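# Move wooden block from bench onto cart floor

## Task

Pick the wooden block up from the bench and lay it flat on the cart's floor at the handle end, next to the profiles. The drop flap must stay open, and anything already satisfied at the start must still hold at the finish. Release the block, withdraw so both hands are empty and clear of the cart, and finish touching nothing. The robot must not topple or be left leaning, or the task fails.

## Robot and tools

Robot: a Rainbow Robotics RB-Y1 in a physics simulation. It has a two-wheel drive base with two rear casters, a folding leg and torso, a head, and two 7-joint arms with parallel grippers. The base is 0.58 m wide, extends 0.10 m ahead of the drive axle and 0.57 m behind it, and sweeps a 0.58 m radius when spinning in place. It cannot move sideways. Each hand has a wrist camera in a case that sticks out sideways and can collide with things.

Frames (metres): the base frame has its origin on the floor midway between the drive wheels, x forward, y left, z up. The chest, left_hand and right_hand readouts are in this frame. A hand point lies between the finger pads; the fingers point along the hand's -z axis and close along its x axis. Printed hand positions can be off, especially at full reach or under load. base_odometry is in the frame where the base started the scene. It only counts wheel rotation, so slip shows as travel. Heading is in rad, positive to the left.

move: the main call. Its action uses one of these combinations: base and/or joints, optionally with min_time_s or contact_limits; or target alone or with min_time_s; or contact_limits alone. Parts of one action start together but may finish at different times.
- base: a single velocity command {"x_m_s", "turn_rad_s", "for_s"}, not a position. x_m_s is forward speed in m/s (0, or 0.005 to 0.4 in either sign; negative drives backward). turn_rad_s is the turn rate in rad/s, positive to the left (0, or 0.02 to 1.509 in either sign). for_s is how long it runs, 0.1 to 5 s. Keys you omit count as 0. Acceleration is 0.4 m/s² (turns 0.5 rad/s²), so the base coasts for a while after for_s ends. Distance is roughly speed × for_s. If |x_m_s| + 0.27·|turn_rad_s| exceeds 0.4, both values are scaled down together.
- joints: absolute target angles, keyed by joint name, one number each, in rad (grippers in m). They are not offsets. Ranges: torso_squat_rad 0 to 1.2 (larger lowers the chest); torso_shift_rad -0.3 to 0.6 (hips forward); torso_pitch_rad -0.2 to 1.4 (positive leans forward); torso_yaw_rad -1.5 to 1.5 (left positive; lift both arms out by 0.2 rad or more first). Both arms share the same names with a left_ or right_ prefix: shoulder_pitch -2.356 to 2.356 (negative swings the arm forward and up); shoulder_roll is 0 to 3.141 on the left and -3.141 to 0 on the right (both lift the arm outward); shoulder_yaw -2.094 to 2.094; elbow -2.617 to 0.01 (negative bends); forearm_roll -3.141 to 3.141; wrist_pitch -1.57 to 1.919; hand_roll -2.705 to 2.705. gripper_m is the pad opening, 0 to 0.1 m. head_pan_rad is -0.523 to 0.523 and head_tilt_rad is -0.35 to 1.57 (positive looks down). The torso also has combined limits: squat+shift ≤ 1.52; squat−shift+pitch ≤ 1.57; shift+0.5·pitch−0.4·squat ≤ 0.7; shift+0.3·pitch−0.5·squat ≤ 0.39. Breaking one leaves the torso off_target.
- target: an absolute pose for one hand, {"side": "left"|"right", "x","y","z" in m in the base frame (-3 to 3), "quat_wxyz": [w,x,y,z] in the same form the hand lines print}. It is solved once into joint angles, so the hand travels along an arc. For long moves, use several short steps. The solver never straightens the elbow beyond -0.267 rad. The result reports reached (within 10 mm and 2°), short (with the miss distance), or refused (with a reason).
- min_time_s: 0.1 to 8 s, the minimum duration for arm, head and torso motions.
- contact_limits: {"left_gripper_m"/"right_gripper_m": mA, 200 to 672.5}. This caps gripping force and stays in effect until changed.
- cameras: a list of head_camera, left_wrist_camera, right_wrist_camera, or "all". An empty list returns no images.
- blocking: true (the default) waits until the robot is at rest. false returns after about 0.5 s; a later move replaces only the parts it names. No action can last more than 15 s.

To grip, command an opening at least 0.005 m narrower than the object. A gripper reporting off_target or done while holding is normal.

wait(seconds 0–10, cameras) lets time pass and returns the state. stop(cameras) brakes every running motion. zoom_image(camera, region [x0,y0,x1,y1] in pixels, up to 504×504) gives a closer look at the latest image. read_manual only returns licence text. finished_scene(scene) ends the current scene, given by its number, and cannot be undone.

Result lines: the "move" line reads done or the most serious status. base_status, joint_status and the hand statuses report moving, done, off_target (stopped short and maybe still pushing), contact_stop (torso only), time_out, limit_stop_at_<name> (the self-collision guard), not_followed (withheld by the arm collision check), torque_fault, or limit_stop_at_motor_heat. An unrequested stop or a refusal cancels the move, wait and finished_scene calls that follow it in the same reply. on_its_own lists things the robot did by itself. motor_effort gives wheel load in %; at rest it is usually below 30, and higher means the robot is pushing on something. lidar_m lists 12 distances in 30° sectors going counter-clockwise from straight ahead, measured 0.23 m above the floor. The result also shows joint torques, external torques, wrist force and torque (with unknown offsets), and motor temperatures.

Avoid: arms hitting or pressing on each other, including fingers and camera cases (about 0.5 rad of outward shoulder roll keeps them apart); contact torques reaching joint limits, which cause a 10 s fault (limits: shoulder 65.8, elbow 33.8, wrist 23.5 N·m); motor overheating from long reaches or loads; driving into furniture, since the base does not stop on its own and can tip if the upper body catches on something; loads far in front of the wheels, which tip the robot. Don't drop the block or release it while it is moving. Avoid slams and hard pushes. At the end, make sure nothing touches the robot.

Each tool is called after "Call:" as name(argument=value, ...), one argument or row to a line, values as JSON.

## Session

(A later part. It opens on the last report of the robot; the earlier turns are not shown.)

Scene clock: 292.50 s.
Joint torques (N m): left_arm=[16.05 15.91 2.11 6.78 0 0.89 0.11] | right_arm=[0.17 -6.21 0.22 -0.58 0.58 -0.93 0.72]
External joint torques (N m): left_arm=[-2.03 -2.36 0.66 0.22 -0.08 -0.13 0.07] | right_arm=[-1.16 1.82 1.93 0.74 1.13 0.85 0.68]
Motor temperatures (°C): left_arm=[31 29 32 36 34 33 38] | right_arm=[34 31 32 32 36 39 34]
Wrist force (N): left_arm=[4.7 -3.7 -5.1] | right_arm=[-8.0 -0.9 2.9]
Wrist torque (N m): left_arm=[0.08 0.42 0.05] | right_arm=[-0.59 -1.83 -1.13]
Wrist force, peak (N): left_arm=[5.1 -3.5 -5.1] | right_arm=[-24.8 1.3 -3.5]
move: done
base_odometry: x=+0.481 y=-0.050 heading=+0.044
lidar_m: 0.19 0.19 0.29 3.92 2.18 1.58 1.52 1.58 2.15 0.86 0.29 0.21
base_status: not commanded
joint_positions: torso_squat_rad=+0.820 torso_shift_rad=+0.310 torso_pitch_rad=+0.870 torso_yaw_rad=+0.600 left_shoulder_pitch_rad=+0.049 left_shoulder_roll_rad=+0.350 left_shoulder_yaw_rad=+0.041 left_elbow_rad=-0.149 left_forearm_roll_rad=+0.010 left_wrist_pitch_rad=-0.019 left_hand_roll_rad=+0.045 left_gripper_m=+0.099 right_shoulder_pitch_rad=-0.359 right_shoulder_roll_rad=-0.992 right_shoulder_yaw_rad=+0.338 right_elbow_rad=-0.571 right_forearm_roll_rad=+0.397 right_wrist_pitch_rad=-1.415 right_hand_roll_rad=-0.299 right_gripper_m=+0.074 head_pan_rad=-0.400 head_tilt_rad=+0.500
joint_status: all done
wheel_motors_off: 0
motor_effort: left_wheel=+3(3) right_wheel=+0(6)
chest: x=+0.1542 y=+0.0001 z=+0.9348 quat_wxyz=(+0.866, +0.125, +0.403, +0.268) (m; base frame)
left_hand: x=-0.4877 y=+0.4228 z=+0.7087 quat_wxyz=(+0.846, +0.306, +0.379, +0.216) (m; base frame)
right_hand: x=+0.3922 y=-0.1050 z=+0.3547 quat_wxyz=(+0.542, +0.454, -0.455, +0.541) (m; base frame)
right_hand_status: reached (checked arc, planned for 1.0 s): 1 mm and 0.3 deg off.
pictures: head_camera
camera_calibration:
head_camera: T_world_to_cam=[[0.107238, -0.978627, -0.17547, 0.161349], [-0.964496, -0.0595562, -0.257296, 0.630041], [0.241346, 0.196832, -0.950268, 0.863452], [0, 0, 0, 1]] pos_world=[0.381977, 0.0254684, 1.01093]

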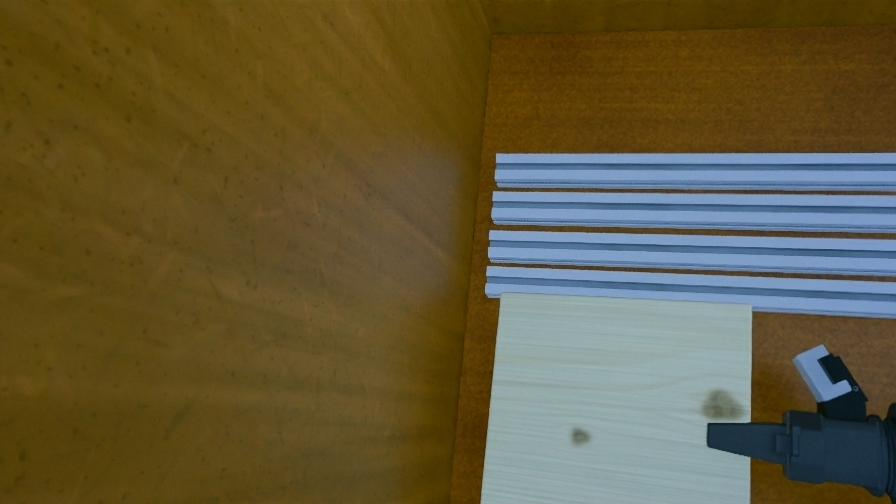

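Call:
move(
  joints={"right_gripper_m":0.085},
  cameras=["head_camera"],
)

Call:
move(
  joints={"right_gripper_m":0.1,"head_tilt_rad":0.7},
  cameras=["head_camera"],
)

Call:
zoom_image(
  camera="head_camera",
  region=[420, 100, 896, 480],
)

Scene clock: 298.60 s.
Joint torques (N m): left_arm=[15.99 16.22 2.22 6.72 0 0.76 -0.02] | right_arm=[0.18 -6.83 -0.77 -1.49 -0.65 -3.44 0.33]
External joint torques (N m): left_arm=[-2.1 -2.06 0.77 0.16 -0.08 -0.26 -0.06] | right_arm=[-1.16 1.2 0.93 -0.19 -0.1 -1.64 0.28]
Motor temperatures (°C): left_arm=[31 29 32 36 34 33 38] | right_arm=[34 31 32 32 36 39 34]
Wrist force (N): left_arm=[4.4 -3.3 -4.9] | right_arm=[-13.6 -0.3 -3.4]
Wrist torque (N m): left_arm=[0.07 0.39 0.06] | right_arm=[-0.18 -0.44 -0.09]
Wrist force, peak (N): left_arm=[5.0 -2.7 -5.9] | right_arm=[-14.9 0.8 -4.5]
move: done
base_odometry: x=+0.481 y=-0.050 heading=+0.045
lidar_m: 0.19 0.20 0.28 3.92 2.18 1.58 1.50 1.59 2.15 0.86 0.29 0.21
base_status: not commanded
joint_positions: torso_squat_rad=+0.820 torso_shift_rad=+0.310 torso_pitch_rad=+0.870 torso_yaw_rad=+0.600 left_shoulder_pitch_rad=+0.049 left_shoulder_roll_rad=+0.350 left_shoulder_yaw_rad=+0.041 left_elbow_rad=-0.149 left_forearm_roll_rad=+0.010 left_wrist_pitch_rad=-0.019 left_hand_roll_rad=+0.045 left_gripper_m=+0.099 right_shoulder_pitch_rad=-0.359 right_shoulder_roll_rad=-0.992 right_shoulder_yaw_rad=+0.338 right_elbow_rad=-0.571 right_forearm_roll_rad=+0.397 right_wrist_pitch_rad=-1.414 right_hand_roll_rad=-0.299 right_gripper_m=+0.085 head_pan_rad=-0.400 head_tilt_rad=+0.500
joint_status: all done
wheel_motors_off: 0
motor_effort: left_wheel=+3(4) right_wheel=-3(4)
chest: x=+0.1542 y=+0.0001 z=+0.9348 quat_wxyz=(+0.866, +0.125, +0.403, +0.268) (m; base frame)
left_hand: x=-0.4877 y=+0.4228 z=+0.7087 quat_wxyz=(+0.846, +0.306, +0.379, +0.216) (m; base frame)
right_hand: x=+0.3920 y=-0.1050 z=+0.3544 quat_wxyz=(+0.542, +0.454, -0.455, +0.541) (m; base frame)
pictures: head_camera
camera_calibration:
head_camera: T_world_to_cam=[[0.107326, -0.978599, -0.175569, 0.161397], [-0.964534, -0.0596523, -0.25713, 0.629864], [0.241154, 0.196939, -0.950295, 0.863456], [0, 0, 0, 1]] pos_world=[0.381978, 0.0254679, 1.01083]

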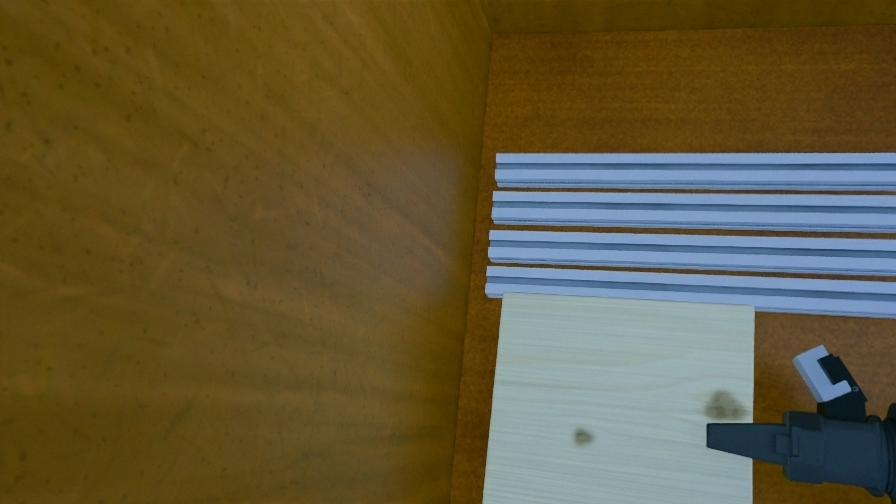

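Scene clock: 299.33 s.
Joint torques (N m): left_arm=[16.06 15.92 2.13 6.73 0.02 0.84 0.02] | right_arm=[0.07 -7.75 -0.87 -1.37 -0.77 -3.47 0.27]
External joint torques (N m): left_arm=[-2.03 -2.36 0.68 0.17 -0.07 -0.18 -0.01] | right_arm=[-1.27 0.27 0.83 -0.07 -0.22 -1.68 0.22]
Motor temperatures (°C): left_arm=[31 29 32 36 34 33 38] | right_arm=[34 31 32 32 36 39 34]
Wrist force (N): left_arm=[4.3 -2.8 -5.0] | right_arm=[-14.0 1.1 -5.5]
Wrist torque (N m): left_arm=[-0.05 0.37 0.06] | right_arm=[-0.27 -0.51 -0.08]
Wrist force, peak (N): left_arm=[5.0 -3.1 -5.3] | right_arm=[-14.0 1.1 -5.5]
move: done
base_odometry: x=+0.481 y=-0.050 heading=+0.045
lidar_m: 0.19 0.20 0.29 3.91 2.18 1.58 1.51 1.59 2.15 0.85 0.30 0.21
base_status: not commanded
joint_positions: torso_squat_rad=+0.820 torso_shift_rad=+0.310 torso_pitch_rad=+0.870 torso_yaw_rad=+0.600 left_shoulder_pitch_rad=+0.049 left_shoulder_roll_rad=+0.350 left_shoulder_yaw_rad=+0.041 left_elbow_rad=-0.149 left_forearm_roll_rad=+0.010 left_wrist_pitch_rad=-0.019 left_hand_roll_rad=+0.045 left_gripper_m=+0.099 right_shoulder_pitch_rad=-0.360 right_shoulder_roll_rad=-0.992 right_shoulder_yaw_rad=+0.338 right_elbow_rad=-0.571 right_forearm_roll_rad=+0.397 right_wrist_pitch_rad=-1.414 right_hand_roll_rad=-0.299 right_gripper_m=+0.099 head_pan_rad=-0.400 head_tilt_rad=+0.700
joint_status: all done
wheel_motors_off: 0
motor_effort: left_wheel=+3(4) right_wheel=-4(4)
chest: x=+0.1542 y=+0.0001 z=+0.9348 quat_wxyz=(+0.866, +0.125, +0.403, +0.268) (m; base frame)
left_hand: x=-0.4877 y=+0.4228 z=+0.7087 quat_wxyz=(+0.846, +0.306, +0.379, +0.216) (m; base frame)
right_hand: x=+0.3919 y=-0.1049 z=+0.3544 quat_wxyz=(+0.542, +0.454, -0.455, +0.541) (m; base frame)
pictures: head_camera
camera_calibration:
head_camera: T_world_to_cam=[[0.103052, -0.979854, -0.171074, 0.157979], [-0.99364, -0.0935624, -0.0626593, 0.435444], [0.0453909, 0.176443, -0.983264, 0.960763], [0, 0, 0, 1]] pos_world=[0.372784, 0.0260183, 0.998994]

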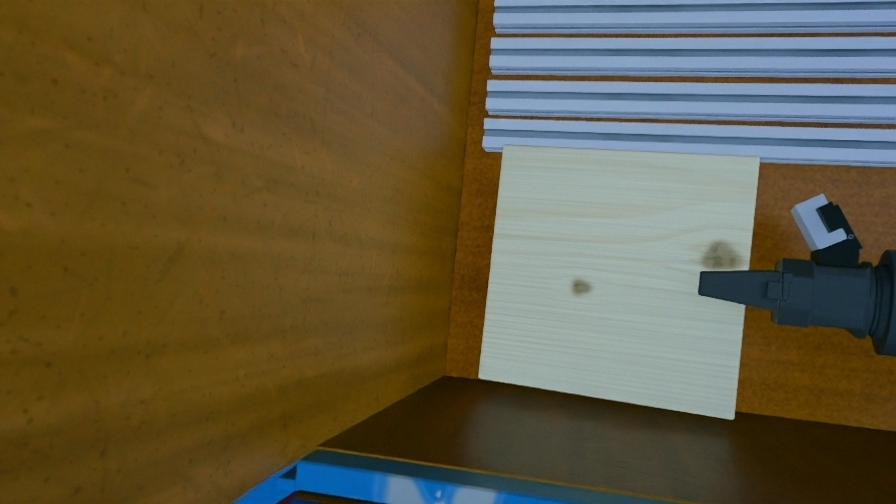

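Scaled by 1.059 from the camera's 896x504 image, which has a finer 1280x720 frame.

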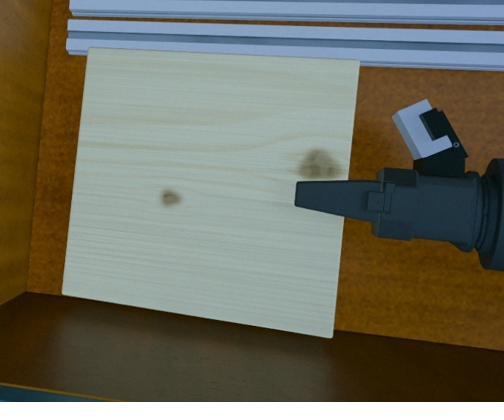

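Call:
move(
  target={"side":"right","x":0.392,"y":-0.175,"z":0.353,"quat_wxyz":[0.5406,0.4557,-0.4557,0.5406]},
  min_time_s=2.5,
  cameras=["head_camera"],
)

Call:
zoom_image(
  camera="head_camera",
  region=[420, 100, 896, 480],
)

Scene clock: 303.27 s.
Joint torques (N m): left_arm=[16.08 16.11 2.29 6.9 -0.02 0.86 0.08] | right_arm=[0.53 -11.12 0.27 2.28 -0.81 -2.05 0.32]
External joint torques (N m): left_arm=[-2 -2.16 0.84 0.34 -0.1 -0.16 0.04] | right_arm=[-1.72 -0.92 1.42 1.01 -0.4 -0.24 0.27]
Motor temperatures (°C): left_arm=[31 29 32 36 34 33 38] | right_arm=[34 31 32 31 36 38 34]
Wrist force (N): left_arm=[3.8 -3.5 -5.0] | right_arm=[-5.0 1.2 0.0]
Wrist torque (N m): left_arm=[0.06 0.36 0.08] | right_arm=[-0.20 -0.16 -0.12]
Wrist force, peak (N): left_arm=[4.5 -3.3 -5.6] | right_arm=[-14.4 0.8 -5.3]
move: short
base_odometry: x=+0.481 y=-0.050 heading=+0.045
lidar_m: 0.19 0.19 0.29 3.91 2.17 1.59 1.50 1.58 2.15 0.85 0.30 0.21
base_status: not commanded
joint_positions: torso_squat_rad=+0.820 torso_shift_rad=+0.310 torso_pitch_rad=+0.870 torso_yaw_rad=+0.600 left_shoulder_pitch_rad=+0.049 left_shoulder_roll_rad=+0.350 left_shoulder_yaw_rad=+0.041 left_elbow_rad=-0.149 left_forearm_roll_rad=+0.010 left_wrist_pitch_rad=-0.019 left_hand_roll_rad=+0.045 left_gripper_m=+0.099 right_shoulder_pitch_rad=-0.409 right_shoulder_roll_rad=-1.076 right_shoulder_yaw_rad=+0.670 right_elbow_rad=-0.323 right_forearm_roll_rad=+0.081 right_wrist_pitch_rad=-1.570 right_hand_roll_rad=-0.194 right_gripper_m=+0.099 head_pan_rad=-0.400 head_tilt_rad=+0.700
joint_status: all done
wheel_motors_off: 0
motor_effort: left_wheel=+2(4) right_wheel=-4(4)
chest: x=+0.1542 y=+0.0001 z=+0.9348 quat_wxyz=(+0.866, +0.125, +0.403, +0.268) (m; base frame)
left_hand: x=-0.4877 y=+0.4228 z=+0.7087 quat_wxyz=(+0.846, +0.306, +0.379, +0.216) (m; base frame)
right_hand: x=+0.3917 y=-0.1747 z=+0.3535 quat_wxyz=(+0.562, +0.429, -0.437, +0.555) (m; base frame)
right_hand_status: short (checked arc, as near as the solve gets, planned for 2.5 s): 1 mm and 4.8 deg off. The place is met; only the turn is off.
pictures: head_camera
camera_calibration:
head_camera: T_world_to_cam=[[0.103052, -0.979854, -0.171074, 0.157979], [-0.99364, -0.0935624, -0.0626593, 0.435444], [0.0453909, 0.176443, -0.983264, 0.960763], [0, 0, 0, 1]] pos_world=[0.372784, 0.0260183, 0.998994]

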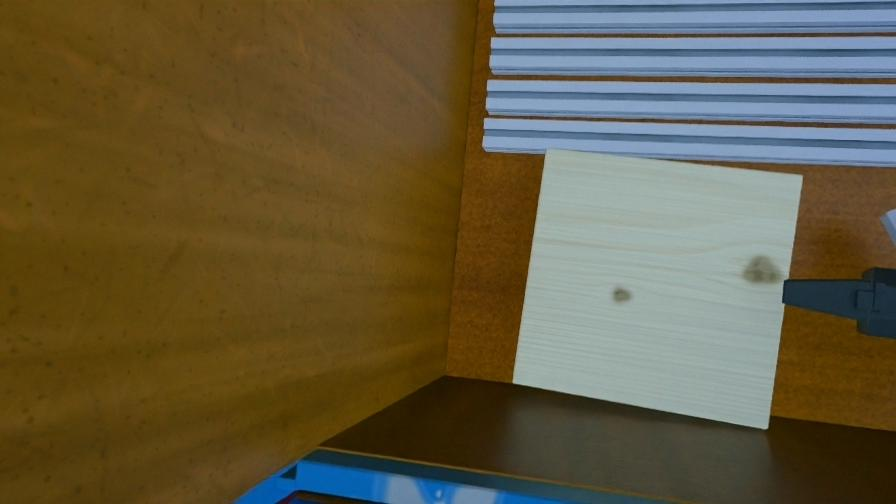

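Scaled by 1.059 from the camera's 896x504 image, which has a finer 1280x720 frame.

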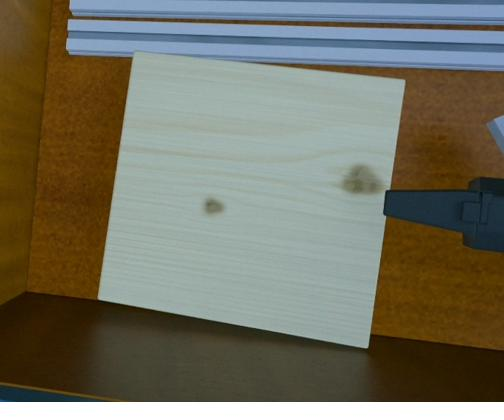

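Call:
move(
  target={"side":"right","x":0.392,"y":-0.20,"z":0.37,"quat_wxyz":[0.6082,0.3608,-0.3608,0.6082]},
  min_time_s=1.5,
  cameras=[],
)

Call:
move(
  joints={"right_gripper_m":0.0},
  cameras=["head_camera","right_wrist_camera"],
)

Scene clock: 306.87 s.
Joint torques (N m): left_arm=[16 16 2.65 6.74 -0.02 0.86 -0.05] | right_arm=[5.35 -8.42 -3.14 -1.44 -0.29 -1.9 0.18]
External joint torques (N m): left_arm=[-2.08 -2.27 1.2 0.17 -0.1 -0.16 -0.09] | right_arm=[1.89 0.58 -1.4 -0.32 -0.17 -0.22 0.14]
Motor temperatures (°C): left_arm=[31 29 32 36 34 33 38] | right_arm=[34 31 32 31 36 38 34]
Wrist force (N): left_arm=[4.1 -3.2 -4.5] | right_arm=[-4.6 0.8 -1.3]
Wrist torque (N m): left_arm=[0.03 0.35 0.03] | right_arm=[-0.19 -0.09 -0.10]
Wrist force, peak (N): left_arm=[4.4 -3.7 -6.0] | right_arm=[-5.7 1.6 0.5]
move: done
base_odometry: x=+0.481 y=-0.050 heading=+0.045
lidar_m: 0.19 0.21 0.28 3.90 2.19 1.58 1.51 1.59 2.14 0.87 0.29 0.20
base_status: not commanded
joint_positions: torso_squat_rad=+0.820 torso_shift_rad=+0.310 torso_pitch_rad=+0.870 torso_yaw_rad=+0.600 left_shoulder_pitch_rad=+0.049 left_shoulder_roll_rad=+0.350 left_shoulder_yaw_rad=+0.041 left_elbow_rad=-0.149 left_forearm_roll_rad=+0.010 left_wrist_pitch_rad=-0.019 left_hand_roll_rad=+0.045 left_gripper_m=+0.099 right_shoulder_pitch_rad=+0.128 right_shoulder_roll_rad=-1.456 right_shoulder_yaw_rad=+0.493 right_elbow_rad=-1.177 right_forearm_roll_rad=-0.169 right_wrist_pitch_rad=-0.962 right_hand_roll_rad=-0.108 right_gripper_m=+0.099 head_pan_rad=-0.400 head_tilt_rad=+0.700
joint_status: all done
wheel_motors_off: 0
motor_effort: left_wheel=+3(4) right_wheel=-4(5)
chest: x=+0.1542 y=+0.0001 z=+0.9348 quat_wxyz=(+0.866, +0.125, +0.403, +0.268) (m; base frame)
left_hand: x=-0.4877 y=+0.4228 z=+0.7087 quat_wxyz=(+0.846, +0.306, +0.379, +0.216) (m; base frame)
right_hand: x=+0.3919 y=-0.1999 z=+0.3700 quat_wxyz=(+0.607, +0.362, -0.361, +0.608) (m; base frame)
right_hand_status: reached (checked arc, planned for 1.5 s): 0 mm and 0.2 deg off.
pictures: none
No camera images: "cameras" was empty.

Scene clock: 308.53 s.
Joint torques (N m): left_arm=[15.98 16.03 2.51 6.72 -0.03 0.83 0.01] | right_arm=[4.92 -8.67 -2.85 -1.26 -0.37 -1.84 0.23]
External joint torques (N m): left_arm=[-2.1 -2.25 1.06 0.15 -0.12 -0.19 -0.02] | right_arm=[1.45 0.34 -1.11 -0.15 -0.24 -0.16 0.19]
Motor temperatures (°C): left_arm=[31 29 32 36 34 33 38] | right_arm=[34 31 32 31 36 38 34]
Wrist force (N): left_arm=[4.4 -2.5 -4.8] | right_arm=[-4.4 1.0 -1.4]
Wrist torque (N m): left_arm=[-0.05 0.40 0.01] | right_arm=[-0.16 -0.09 -0.07]
Wrist force, peak (N): left_arm=[4.5 -3.7 -5.2] | right_arm=[-5.0 1.3 -1.6]
move: done
base_odometry: x=+0.481 y=-0.050 heading=+0.045
lidar_m: 0.20 0.20 0.29 3.92 2.19 1.58 1.50 1.58 2.15 0.85 0.31 0.20
base_status: not commanded
joint_positions: torso_squat_rad=+0.820 torso_shift_rad=+0.310 torso_pitch_rad=+0.870 torso_yaw_rad=+0.600 left_shoulder_pitch_rad=+0.049 left_shoulder_roll_rad=+0.350 left_shoulder_yaw_rad=+0.041 left_elbow_rad=-0.149 left_forearm_roll_rad=+0.010 left_wrist_pitch_rad=-0.019 left_hand_roll_rad=+0.045 left_gripper_m=+0.099 right_shoulder_pitch_rad=+0.128 right_shoulder_roll_rad=-1.456 right_shoulder_yaw_rad=+0.493 right_elbow_rad=-1.177 right_forearm_roll_rad=-0.169 right_wrist_pitch_rad=-0.962 right_hand_roll_rad=-0.108 right_gripper_m=+0.000 head_pan_rad=-0.400 head_tilt_rad=+0.700
joint_status: all done
wheel_motors_off: 0
motor_effort: left_wheel=+3(4) right_wheel=-3(5)
chest: x=+0.1542 y=+0.0001 z=+0.9348 quat_wxyz=(+0.866, +0.125, +0.403, +0.268) (m; base frame)
left_hand: x=-0.4877 y=+0.4228 z=+0.7087 quat_wxyz=(+0.846, +0.306, +0.379, +0.216) (m; base frame)
right_hand: x=+0.3919 y=-0.1999 z=+0.3700 quat_wxyz=(+0.607, +0.362, -0.361, +0.608) (m; base frame)
pictures: head_camera, right_wrist_camera
camera_calibration:
head_camera: T_world_to_cam=[[0.103052, -0.979854, -0.171074, 0.157979], [-0.99364, -0.0935624, -0.0626593, 0.435444], [0.0453909, 0.176443, -0.983264, 0.960763], [0, 0, 0, 1]] pos_world=[0.372784, 0.0260183, 0.998994]
right_wrist_camera: T_world_to_cam=[[0.0282781, -0.453413, -0.890852, 0.226627], [-0.860154, -0.465066, 0.209399, 0.193666], [-0.50925, 0.760348, -0.403157, 0.572911], [0, 0, 0, 1]] pos_world=[0.451929, -0.242788, 0.392311]

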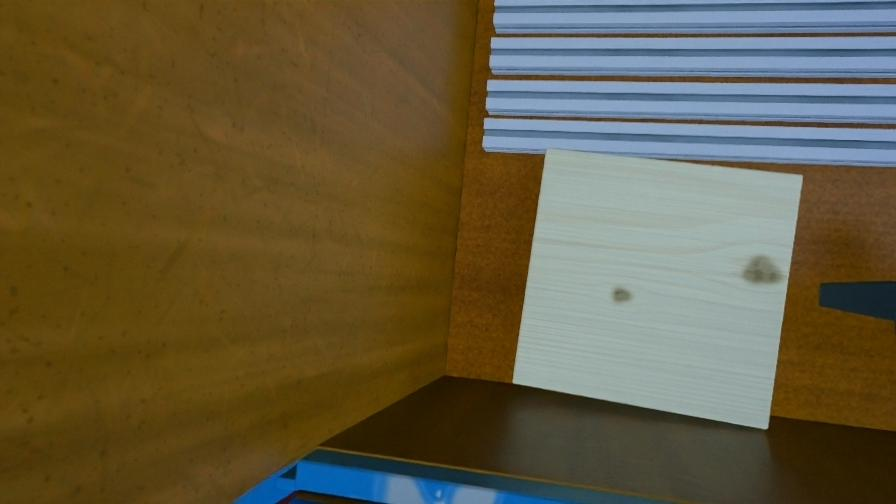

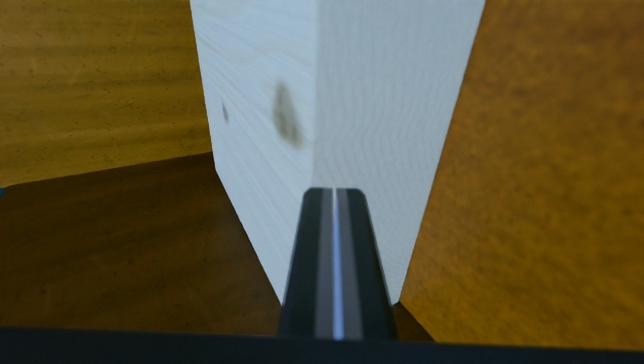

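Call:
move(
  target={"side":"right","x":0.395,"y":-0.215,"z":0.35,"quat_wxyz":[0.6082,0.3608,-0.3608,0.6082]},
  min_time_s=1,
  cameras=[],
)

Call:
move(
  target={"side":"right","x":0.395,"y":-0.15,"z":0.35,"quat_wxyz":[0.6082,0.3608,-0.3608,0.6082]},
  min_time_s=2.5,
  cameras=["head_camera"],
)

Scene clock: 311.50 s.
Joint torques (N m): left_arm=[16.03 16.05 2.33 6.83 0.05 0.79 0.04] | right_arm=[1.97 -8.59 -0.61 0.58 -0.18 -1.88 -0.21]
External joint torques (N m): left_arm=[-2.05 -2.22 0.88 0.27 -0.03 -0.23 0] | right_arm=[-1.73 1.56 1.15 0.85 0.06 -0.22 -0.26]
Motor temperatures (°C): left_arm=[31 29 32 36 34 33 38] | right_arm=[34 31 32 31 36 38 34]
Wrist force (N): left_arm=[4.0 -3.3 -4.6] | right_arm=[-4.6 0.7 -1.1]
Wrist torque (N m): left_arm=[0.01 0.32 0.04] | right_arm=[-0.15 -0.12 -0.08]
Wrist force, peak (N): left_arm=[5.0 -3.5 -5.3] | right_arm=[-5.3 1.1 -1.9]
move: done
base_odometry: x=+0.481 y=-0.050 heading=+0.045
lidar_m: 0.19 0.20 0.28 3.91 2.19 1.58 1.51 1.58 2.15 0.86 0.29 0.21
base_status: not commanded
joint_positions: torso_squat_rad=+0.820 torso_shift_rad=+0.310 torso_pitch_rad=+0.870 torso_yaw_rad=+0.600 left_shoulder_pitch_rad=+0.049 left_shoulder_roll_rad=+0.350 left_shoulder_yaw_rad=+0.041 left_elbow_rad=-0.149 left_forearm_roll_rad=+0.010 left_wrist_pitch_rad=-0.019 left_hand_roll_rad=+0.045 left_gripper_m=+0.099 right_shoulder_pitch_rad=+0.003 right_shoulder_roll_rad=-1.378 right_shoulder_yaw_rad=+0.549 right_elbow_rad=-0.971 right_forearm_roll_rad=-0.085 right_wrist_pitch_rad=-1.063 right_hand_roll_rad=-0.159 right_gripper_m=+0.000 head_pan_rad=-0.400 head_tilt_rad=+0.700
joint_status: all done
wheel_motors_off: 0
motor_effort: left_wheel=+3(4) right_wheel=-5(5)
chest: x=+0.1542 y=+0.0001 z=+0.9348 quat_wxyz=(+0.866, +0.125, +0.403, +0.268) (m; base frame)
left_hand: x=-0.4877 y=+0.4228 z=+0.7087 quat_wxyz=(+0.846, +0.306, +0.379, +0.216) (m; base frame)
right_hand: x=+0.3947 y=-0.2148 z=+0.3503 quat_wxyz=(+0.609, +0.359, -0.359, +0.609) (m; base frame)
right_hand_status: reached (checked arc, planned for 1.0 s): 0 mm and 0.3 deg off.
pictures: none
No camera images: "cameras" was empty.

Scene clock: 314.33 s.
Joint torques (N m): left_arm=[16.06 15.71 2.54 6.75 0.04 0.85 0.09] | right_arm=[-2.24 -8.44 -1.52 -5.01 -0.3 -1.72 -0.23]
External joint torques (N m): left_arm=[-2.02 -2.56 1.09 0.19 -0.05 -0.17 0.05] | right_arm=[-4.58 0.89 0.61 -2.82 -0.15 -0.05 -0.28]
Motor temperatures (°C): left_arm=[31 29 32 36 34 33 38] | right_arm=[34 31 32 31 36 38 34]
Wrist force (N): left_arm=[4.0 -3.5 -5.4] | right_arm=[-6.0 2.7 6.8]
Wrist torque (N m): left_arm=[0.07 0.34 0.06] | right_arm=[-0.15 -0.15 -0.08]
Wrist force, peak (N): left_arm=[4.7 -4.1 -4.7] | right_arm=[-11.2 -1.2 6.8]
move: done
base_odometry: x=+0.481 y=-0.050 heading=+0.044
lidar_m: 0.18 0.20 0.29 3.91 2.18 1.57 1.50 1.58 2.15 0.87 0.30 0.20
base_status: not commanded
joint_positions: torso_squat_rad=+0.820 torso_shift_rad=+0.310 torso_pitch_rad=+0.870 torso_yaw_rad=+0.600 left_shoulder_pitch_rad=+0.049 left_shoulder_roll_rad=+0.350 left_shoulder_yaw_rad=+0.041 left_elbow_rad=-0.149 left_forearm_roll_rad=+0.010 left_wrist_pitch_rad=-0.019 left_hand_roll_rad=+0.045 left_gripper_m=+0.099 right_shoulder_pitch_rad=-0.025 right_shoulder_roll_rad=-1.382 right_shoulder_yaw_rad=+0.551 right_elbow_rad=-1.196 right_forearm_roll_rad=-0.080 right_wrist_pitch_rad=-0.836 right_hand_roll_rad=-0.166 right_gripper_m=+0.000 head_pan_rad=-0.400 head_tilt_rad=+0.700
joint_status: all done
wheel_motors_off: 0
motor_effort: left_wheel=+1(4) right_wheel=-3(4)
chest: x=+0.1542 y=+0.0001 z=+0.9348 quat_wxyz=(+0.866, +0.125, +0.403, +0.268) (m; base frame)
left_hand: x=-0.4876 y=+0.4229 z=+0.7087 quat_wxyz=(+0.846, +0.306, +0.379, +0.216) (m; base frame)
right_hand: x=+0.3945 y=-0.1511 z=+0.3503 quat_wxyz=(+0.608, +0.362, -0.361, +0.608) (m; base frame)
right_hand_status: reached (checked arc, planned for 2.5 s): 1 mm and 0.2 deg off.
pictures: head_camera
camera_calibration:
head_camera: T_world_to_cam=[[0.102952, -0.979881, -0.170982, 0.157926], [-0.99365, -0.0934704, -0.0626319, 0.435417], [0.04539, 0.176345, -0.983281, 0.960783], [0, 0, 0, 1]] pos_world=[0.372784, 0.0260188, 0.998994]

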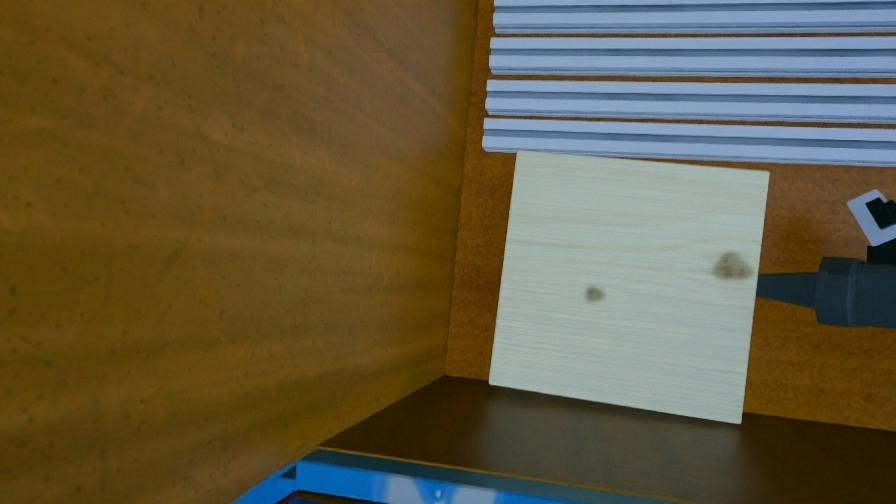

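Call:
move(
  target={"side":"right","x":0.40,"y":-0.22,"z":0.40,"quat_wxyz":[0.6082,0.3608,-0.3608,0.6082]},
  min_time_s=1,
  cameras=[],
)

Call:
move(
  target={"side":"right","x":0.42,"y":-0.24,"z":0.55,"quat_wxyz":[0.6082,0.3608,-0.3608,0.6082]},
  min_time_s=1,
  cameras=[],
)

Call:
move(
  joints={"torso_squat_rad":0.4,"torso_shift_rad":0.25},
  cameras=["head_camera"],
)

Scene clock: 317.30 s.
Joint torques (N m): left_arm=[16.08 15.78 2.34 6.79 0.01 0.81 0.05] | right_arm=[5.1 -7.58 -2.97 -1.2 -0.08 -1.75 0.12]
External joint torques (N m): left_arm=[-2 -2.49 0.89 0.23 -0.07 -0.21 0.02] | right_arm=[1.88 0.09 -1.59 -0.39 -0.06 -0.05 0.08]
Motor temperatures (°C): left_arm=[31 29 32 36 34 33 38] | right_arm=[34 31 32 31 36 38 34]
Wrist force (N): left_arm=[3.5 -3.0 -4.8] | right_arm=[-4.4 0.8 -0.9]
Wrist torque (N m): left_arm=[-0.01 0.31 0.06] | right_arm=[-0.18 -0.08 -0.09]
Wrist force, peak (N): left_arm=[5.0 -3.7 -4.9] | right_arm=[-9.1 3.1 4.6]
move: done
base_odometry: x=+0.481 y=-0.050 heading=+0.045
lidar_m: 0.19 0.21 0.28 3.92 2.18 1.59 1.51 1.59 2.15 0.85 0.30 0.21
base_status: not commanded
joint_positions: torso_squat_rad=+0.820 torso_shift_rad=+0.310 torso_pitch_rad=+0.870 torso_yaw_rad=+0.600 left_shoulder_pitch_rad=+0.049 left_shoulder_roll_rad=+0.350 left_shoulder_yaw_rad=+0.041 left_elbow_rad=-0.149 left_forearm_roll_rad=+0.010 left_wrist_pitch_rad=-0.019 left_hand_roll_rad=+0.045 left_gripper_m=+0.099 right_shoulder_pitch_rad=+0.311 right_shoulder_roll_rad=-1.583 right_shoulder_yaw_rad=+0.428 right_elbow_rad=-1.280 right_forearm_roll_rad=-0.322 right_wrist_pitch_rad=-0.998 right_hand_roll_rad=-0.033 right_gripper_m=+0.000 head_pan_rad=-0.400 head_tilt_rad=+0.700
joint_status: all done
wheel_motors_off: 0
motor_effort: left_wheel=+3(3) right_wheel=-1(4)
chest: x=+0.1542 y=+0.0001 z=+0.9348 quat_wxyz=(+0.866, +0.125, +0.403, +0.268) (m; base frame)
left_hand: x=-0.4877 y=+0.4228 z=+0.7087 quat_wxyz=(+0.846, +0.306, +0.379, +0.216) (m; base frame)
right_hand: x=+0.3999 y=-0.2196 z=+0.3996 quat_wxyz=(+0.607, +0.363, -0.361, +0.608) (m; base frame)
right_hand_status: reached (checked arc, planned for 1.0 s): 1 mm and 0.3 deg off.
pictures: none
No camera images: "cameras" was empty.

Scene clock: 318.77 s.
Joint torques (N m): left_arm=[16.17 15.7 2.25 6.72 -0.05 0.81 0.1] | right_arm=[-1.57 -5.44 3.72 -1.67 0.94 -1.35 -0.28]
External joint torques (N m): left_arm=[-1.91 -2.58 0.8 0.16 -0.14 -0.21 0.06] | right_arm=[1.15 1.33 -0.41 -0.31 0.18 0.11 -0.32]
Motor temperatures (°C): left_arm=[31 29 32 36 34 33 38] | right_arm=[34 31 32 31 36 38 34]
Wrist force (N): left_arm=[4.1 -3.0 -4.8] | right_arm=[-4.8 0.5 -1.1]
Wrist torque (N m): left_arm=[0.02 0.31 0.04] | right_arm=[-0.08 -0.15 -0.12]
Wrist force, peak (N): left_arm=[4.8 -3.7 -5.1] | right_arm=[-5.7 0.6 -1.0]
move: done
base_odometry: x=+0.481 y=-0.050 heading=+0.045
lidar_m: 0.19 0.20 0.28 3.91 2.18 1.58 1.51 1.58 2.14 0.86 0.29 0.22
base_status: not commanded
joint_positions: torso_squat_rad=+0.820 torso_shift_rad=+0.310 torso_pitch_rad=+0.870 torso_yaw_rad=+0.600 left_shoulder_pitch_rad=+0.049 left_shoulder_roll_rad=+0.350 left_shoulder_yaw_rad=+0.041 left_elbow_rad=-0.149 left_forearm_roll_rad=+0.010 left_wrist_pitch_rad=-0.019 left_hand_roll_rad=+0.045 left_gripper_m=+0.099 right_shoulder_pitch_rad=+0.487 right_shoulder_roll_rad=-2.368 right_shoulder_yaw_rad=+1.065 right_elbow_rad=-1.850 right_forearm_roll_rad=-1.138 right_wrist_pitch_rad=-1.526 right_hand_roll_rad=+0.547 right_gripper_m=+0.000 head_pan_rad=-0.400 head_tilt_rad=+0.700
joint_status: all done
wheel_motors_off: 0
motor_effort: left_wheel=+3(4) right_wheel=-3(5)
chest: x=+0.1542 y=+0.0001 z=+0.9348 quat_wxyz=(+0.866, +0.125, +0.403, +0.268) (m; base frame)
left_hand: x=-0.4877 y=+0.4228 z=+0.7087 quat_wxyz=(+0.846, +0.306, +0.379, +0.216) (m; base frame)
right_hand: x=+0.4201 y=-0.2399 z=+0.5500 quat_wxyz=(+0.608, +0.361, -0.361, +0.608) (m; base frame)
right_hand_status: reached (checked arc, planned for 1.1 s): 0 mm and 0.0 deg off.
pictures: none
No camera images: "cameras" was empty.

Scene clock: 320.93 s.
Joint torques (N m): left_arm=[16.08 15.79 2.5 6.93 0.12 0.82 0.1] | right_arm=[-1.58 -5.47 3.39 -1.58 0.77 -1.39 -0.25]
External joint torques (N m): left_arm=[-2 -2.48 1.05 0.36 0.04 -0.2 0.06] | right_arm=[1.14 1.29 -0.75 -0.22 0 0.07 -0.3]
Motor temperatures (°C): left_arm=[31 29 32 36 34 33 38] | right_arm=[34 31 32 31 36 38 34]
Wrist force (N): left_arm=[4.4 -3.7 -5.4] | right_arm=[-5.2 0.7 -1.3]
Wrist torque (N m): left_arm=[0.10 0.40 0.03] | right_arm=[-0.10 -0.17 -0.11]
Wrist force, peak (N): left_arm=[4.4 -3.7 -5.4] | right_arm=[-5.5 1.0 -1.4]
move: done
base_odometry: x=+0.481 y=-0.050 heading=+0.045
lidar_m: 0.19 0.20 0.28 3.91 2.19 1.58 1.51 1.60 2.14 0.86 0.29 0.21
base_status: not commanded
joint_positions: torso_squat_rad=+0.400 torso_shift_rad=+0.250 torso_pitch_rad=+0.870 torso_yaw_rad=+0.600 left_shoulder_pitch_rad=+0.049 left_shoulder_roll_rad=+0.350 left_shoulder_yaw_rad=+0.041 left_elbow_rad=-0.149 left_forearm_roll_rad=+0.010 left_wrist_pitch_rad=-0.019 left_hand_roll_rad=+0.045 left_gripper_m=+0.099 right_shoulder_pitch_rad=+0.487 right_shoulder_roll_rad=-2.368 right_shoulder_yaw_rad=+1.065 right_elbow_rad=-1.850 right_forearm_roll_rad=-1.138 right_wrist_pitch_rad=-1.526 right_hand_roll_rad=+0.547 right_gripper_m=+0.000 head_pan_rad=-0.400 head_tilt_rad=+0.700
joint_status: all done
wheel_motors_off: 0
motor_effort: left_wheel=+3(5) right_wheel=-3(5)
chest: x=+0.1680 y=+0.0001 z=+1.1047 quat_wxyz=(+0.866, +0.125, +0.403, +0.268) (m; base frame)
left_hand: x=-0.4739 y=+0.4228 z=+0.8786 quat_wxyz=(+0.846, +0.306, +0.379, +0.216) (m; base frame)
right_hand: x=+0.4339 y=-0.2399 z=+0.7199 quat_wxyz=(+0.608, +0.361, -0.361, +0.608) (m; base frame)
pictures: head_camera
camera_calibration:
head_camera: T_world_to_cam=[[0.103071, -0.979852, -0.171073, 0.185712], [-0.993638, -0.0935807, -0.0626628, 0.459815], [0.0453912, 0.176443, -0.983264, 1.12717], [0, 0, 0, 1]] pos_world=[0.386584, 0.0261182, 1.16889]

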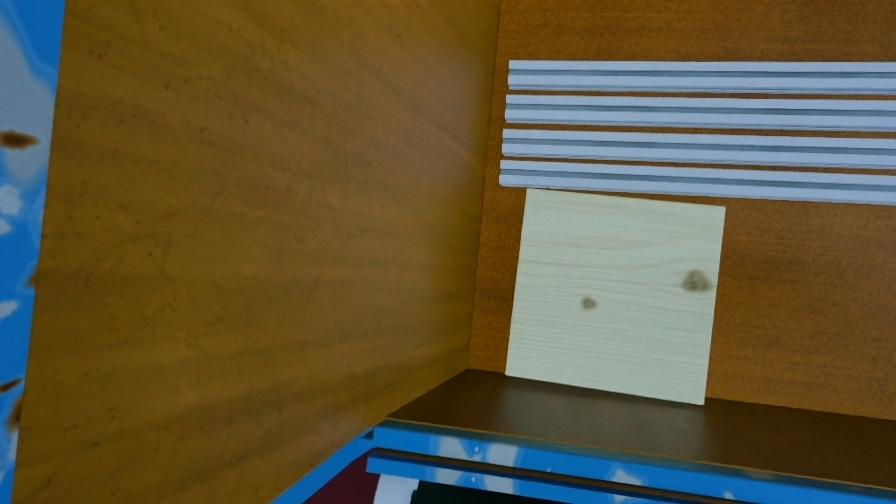

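Call:
move(
  base={"x_m_s":-0.25,"for_s":1.8},
  cameras=["head_camera"],
)

Call:
move(
  joints={"torso_pitch_rad":0.2,"torso_shift_rad":0.0,"torso_squat_rad":0.35},
  cameras=["head_camera"],
)

Call:
finished_scene(
  scene=1,
)

Scene clock: 325.13 s.
Joint torques (N m): left_arm=[15.94 15.75 2.48 6.78 -0.05 0.89 0.12] | right_arm=[-1.73 -5.85 3.62 -1.34 0.7 -1.49 -0.26]
External joint torques (N m): left_arm=[-2.14 -2.52 1.03 0.21 -0.13 -0.13 0.08] | right_arm=[0.99 0.92 -0.51 0.02 -0.07 -0.03 -0.3]
Motor temperatures (°C): left_arm=[31 29 32 36 34 33 38] | right_arm=[34 31 32 31 36 38 34]
Wrist force (N): left_arm=[4.8 -3.8 -5.0] | right_arm=[-4.8 1.0 -1.1]
Wrist torque (N m): left_arm=[0.10 0.44 0.06] | right_arm=[-0.16 -0.13 -0.10]
Wrist force, peak (N): left_arm=[4.8 -3.8 -5.0] | right_arm=[-5.5 1.0 -1.2]
move: done
base_odometry: x=+0.031 y=-0.070 heading=+0.043
lidar_m: 0.64 0.68 1.62 4.40 1.53 1.11 1.05 1.10 1.53 4.01 0.95 0.68
base_status: done (sent for 1.8 of 1.8 s)
joint_positions: torso_squat_rad=+0.400 torso_shift_rad=+0.250 torso_pitch_rad=+0.870 torso_yaw_rad=+0.600 left_shoulder_pitch_rad=+0.049 left_shoulder_roll_rad=+0.350 left_shoulder_yaw_rad=+0.041 left_elbow_rad=-0.149 left_forearm_roll_rad=+0.010 left_wrist_pitch_rad=-0.019 left_hand_roll_rad=+0.045 left_gripper_m=+0.099 right_shoulder_pitch_rad=+0.487 right_shoulder_roll_rad=-2.368 right_shoulder_yaw_rad=+1.065 right_elbow_rad=-1.850 right_forearm_roll_rad=-1.138 right_wrist_pitch_rad=-1.526 right_hand_roll_rad=+0.547 right_gripper_m=+0.000 head_pan_rad=-0.400 head_tilt_rad=+0.700
joint_status: not commanded
wheel_motors_off: 0
motor_effort: left_wheel=-14(27) right_wheel=+15(31)
chest: x=+0.1680 y=+0.0001 z=+1.1047 quat_wxyz=(+0.866, +0.125, +0.403, +0.268) (m; base frame)
left_hand: x=-0.4739 y=+0.4228 z=+0.8786 quat_wxyz=(+0.846, +0.306, +0.379, +0.216) (m; base frame)
right_hand: x=+0.4339 y=-0.2399 z=+0.7200 quat_wxyz=(+0.608, +0.361, -0.361, +0.608) (m; base frame)
pictures: head_camera
camera_calibration:
head_camera: T_world_to_cam=[[0.103088, -0.979852, -0.171062, 0.18572], [-0.993631, -0.09358, -0.0627638, 0.459837], [0.0454913, 0.176443, -0.983259, 1.12723], [0, 0, 0, 1]] pos_world=[0.386484, 0.0261182, 1.16899]

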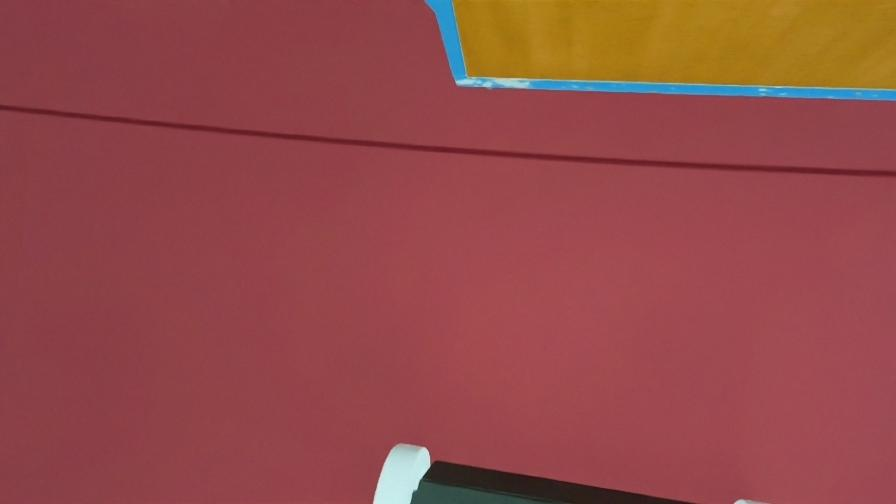

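Scene clock: 328.20 s.
Joint torques (N m): left_arm=[3.52 11.02 1.75 1.54 -0.05 -0.21 -0.01] | right_arm=[-4.47 -13.06 0.41 3.47 -0.37 -1.78 -0.35]
External joint torques (N m): left_arm=[-0.73 -1.99 0.78 -0.08 -0.12 -0.18 -0.01] | right_arm=[0.67 0.77 -0.19 0.42 0.04 -0.02 -0.38]
Motor temperatures (°C): left_arm=[31 29 32 36 34 33 38] | right_arm=[34 31 32 31 36 37 34]
Wrist force (N): left_arm=[0.8 -1.4 -6.4] | right_arm=[-4.3 4.1 -0.7]
Wrist torque (N m): left_arm=[-0.14 0.15 0.07] | right_arm=[-0.28 -0.15 -0.09]
Wrist force, peak (N): left_arm=[4.3 -3.4 -5.5] | right_arm=[-4.0 5.0 -1.0]
move: done
base_odometry: x=+0.031 y=-0.070 heading=+0.043
lidar_m: 0.64 0.66 1.62 4.39 1.53 1.10 1.06 1.12 1.51 4.02 0.96 0.68
base_status: not commanded
joint_positions: torso_squat_rad=+0.350 torso_shift_rad=+0.000 torso_pitch_rad=+0.200 torso_yaw_rad=+0.600 left_shoulder_pitch_rad=+0.049 left_shoulder_roll_rad=+0.350 left_shoulder_yaw_rad=+0.041 left_elbow_rad=-0.149 left_forearm_roll_rad=+0.010 left_wrist_pitch_rad=-0.019 left_hand_roll_rad=+0.045 left_gripper_m=+0.099 right_shoulder_pitch_rad=+0.487 right_shoulder_roll_rad=-2.368 right_shoulder_yaw_rad=+1.065 right_elbow_rad=-1.850 right_forearm_roll_rad=-1.138 right_wrist_pitch_rad=-1.526 right_hand_roll_rad=+0.547 right_gripper_m=+0.000 head_pan_rad=-0.400 head_tilt_rad=+0.700
joint_status: all done
wheel_motors_off: 0
motor_effort: left_wheel=-16(17) right_wheel=+18(22)
chest: x=-0.1665 y=+0.0001 z=+1.2413 quat_wxyz=(+0.951, +0.029, +0.095, +0.294) (m; base frame)
left_hand: x=-0.5292 y=+0.4228 z=+0.6654 quat_wxyz=(+0.924, +0.218, +0.080, +0.305) (m; base frame)
right_hand: x=+0.2808 y=-0.2399 z=+1.1049 quat_wxyz=(+0.455, +0.141, -0.541, +0.693) (m; base frame)
pictures: head_camera
camera_calibration:
head_camera: T_world_to_cam=[[0.187091, -0.979845, -0.070012, 0.132105], [-0.73983, -0.0936581, -0.666243, 0.927363], [0.646257, 0.176445, -0.742441, 1.07784], [0, 0, 0, 1]] pos_world=[-0.0351857, 0.026118, 1.42733]

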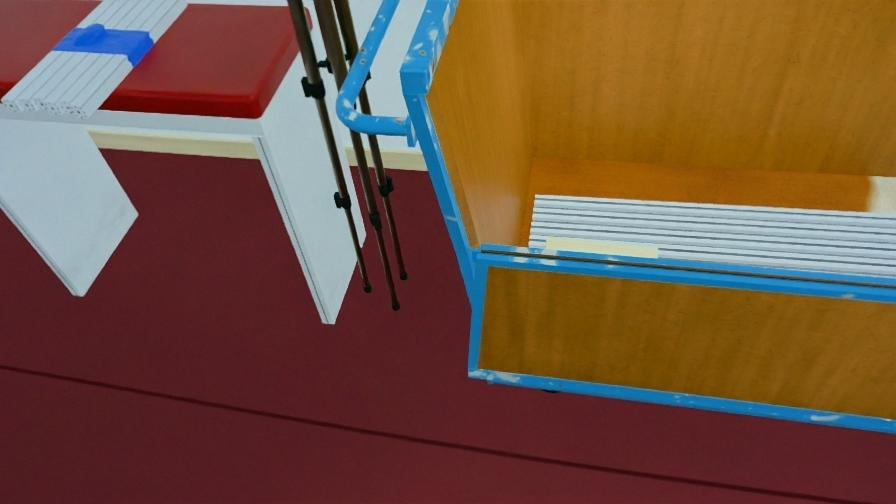

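The scene is finished: the task was done.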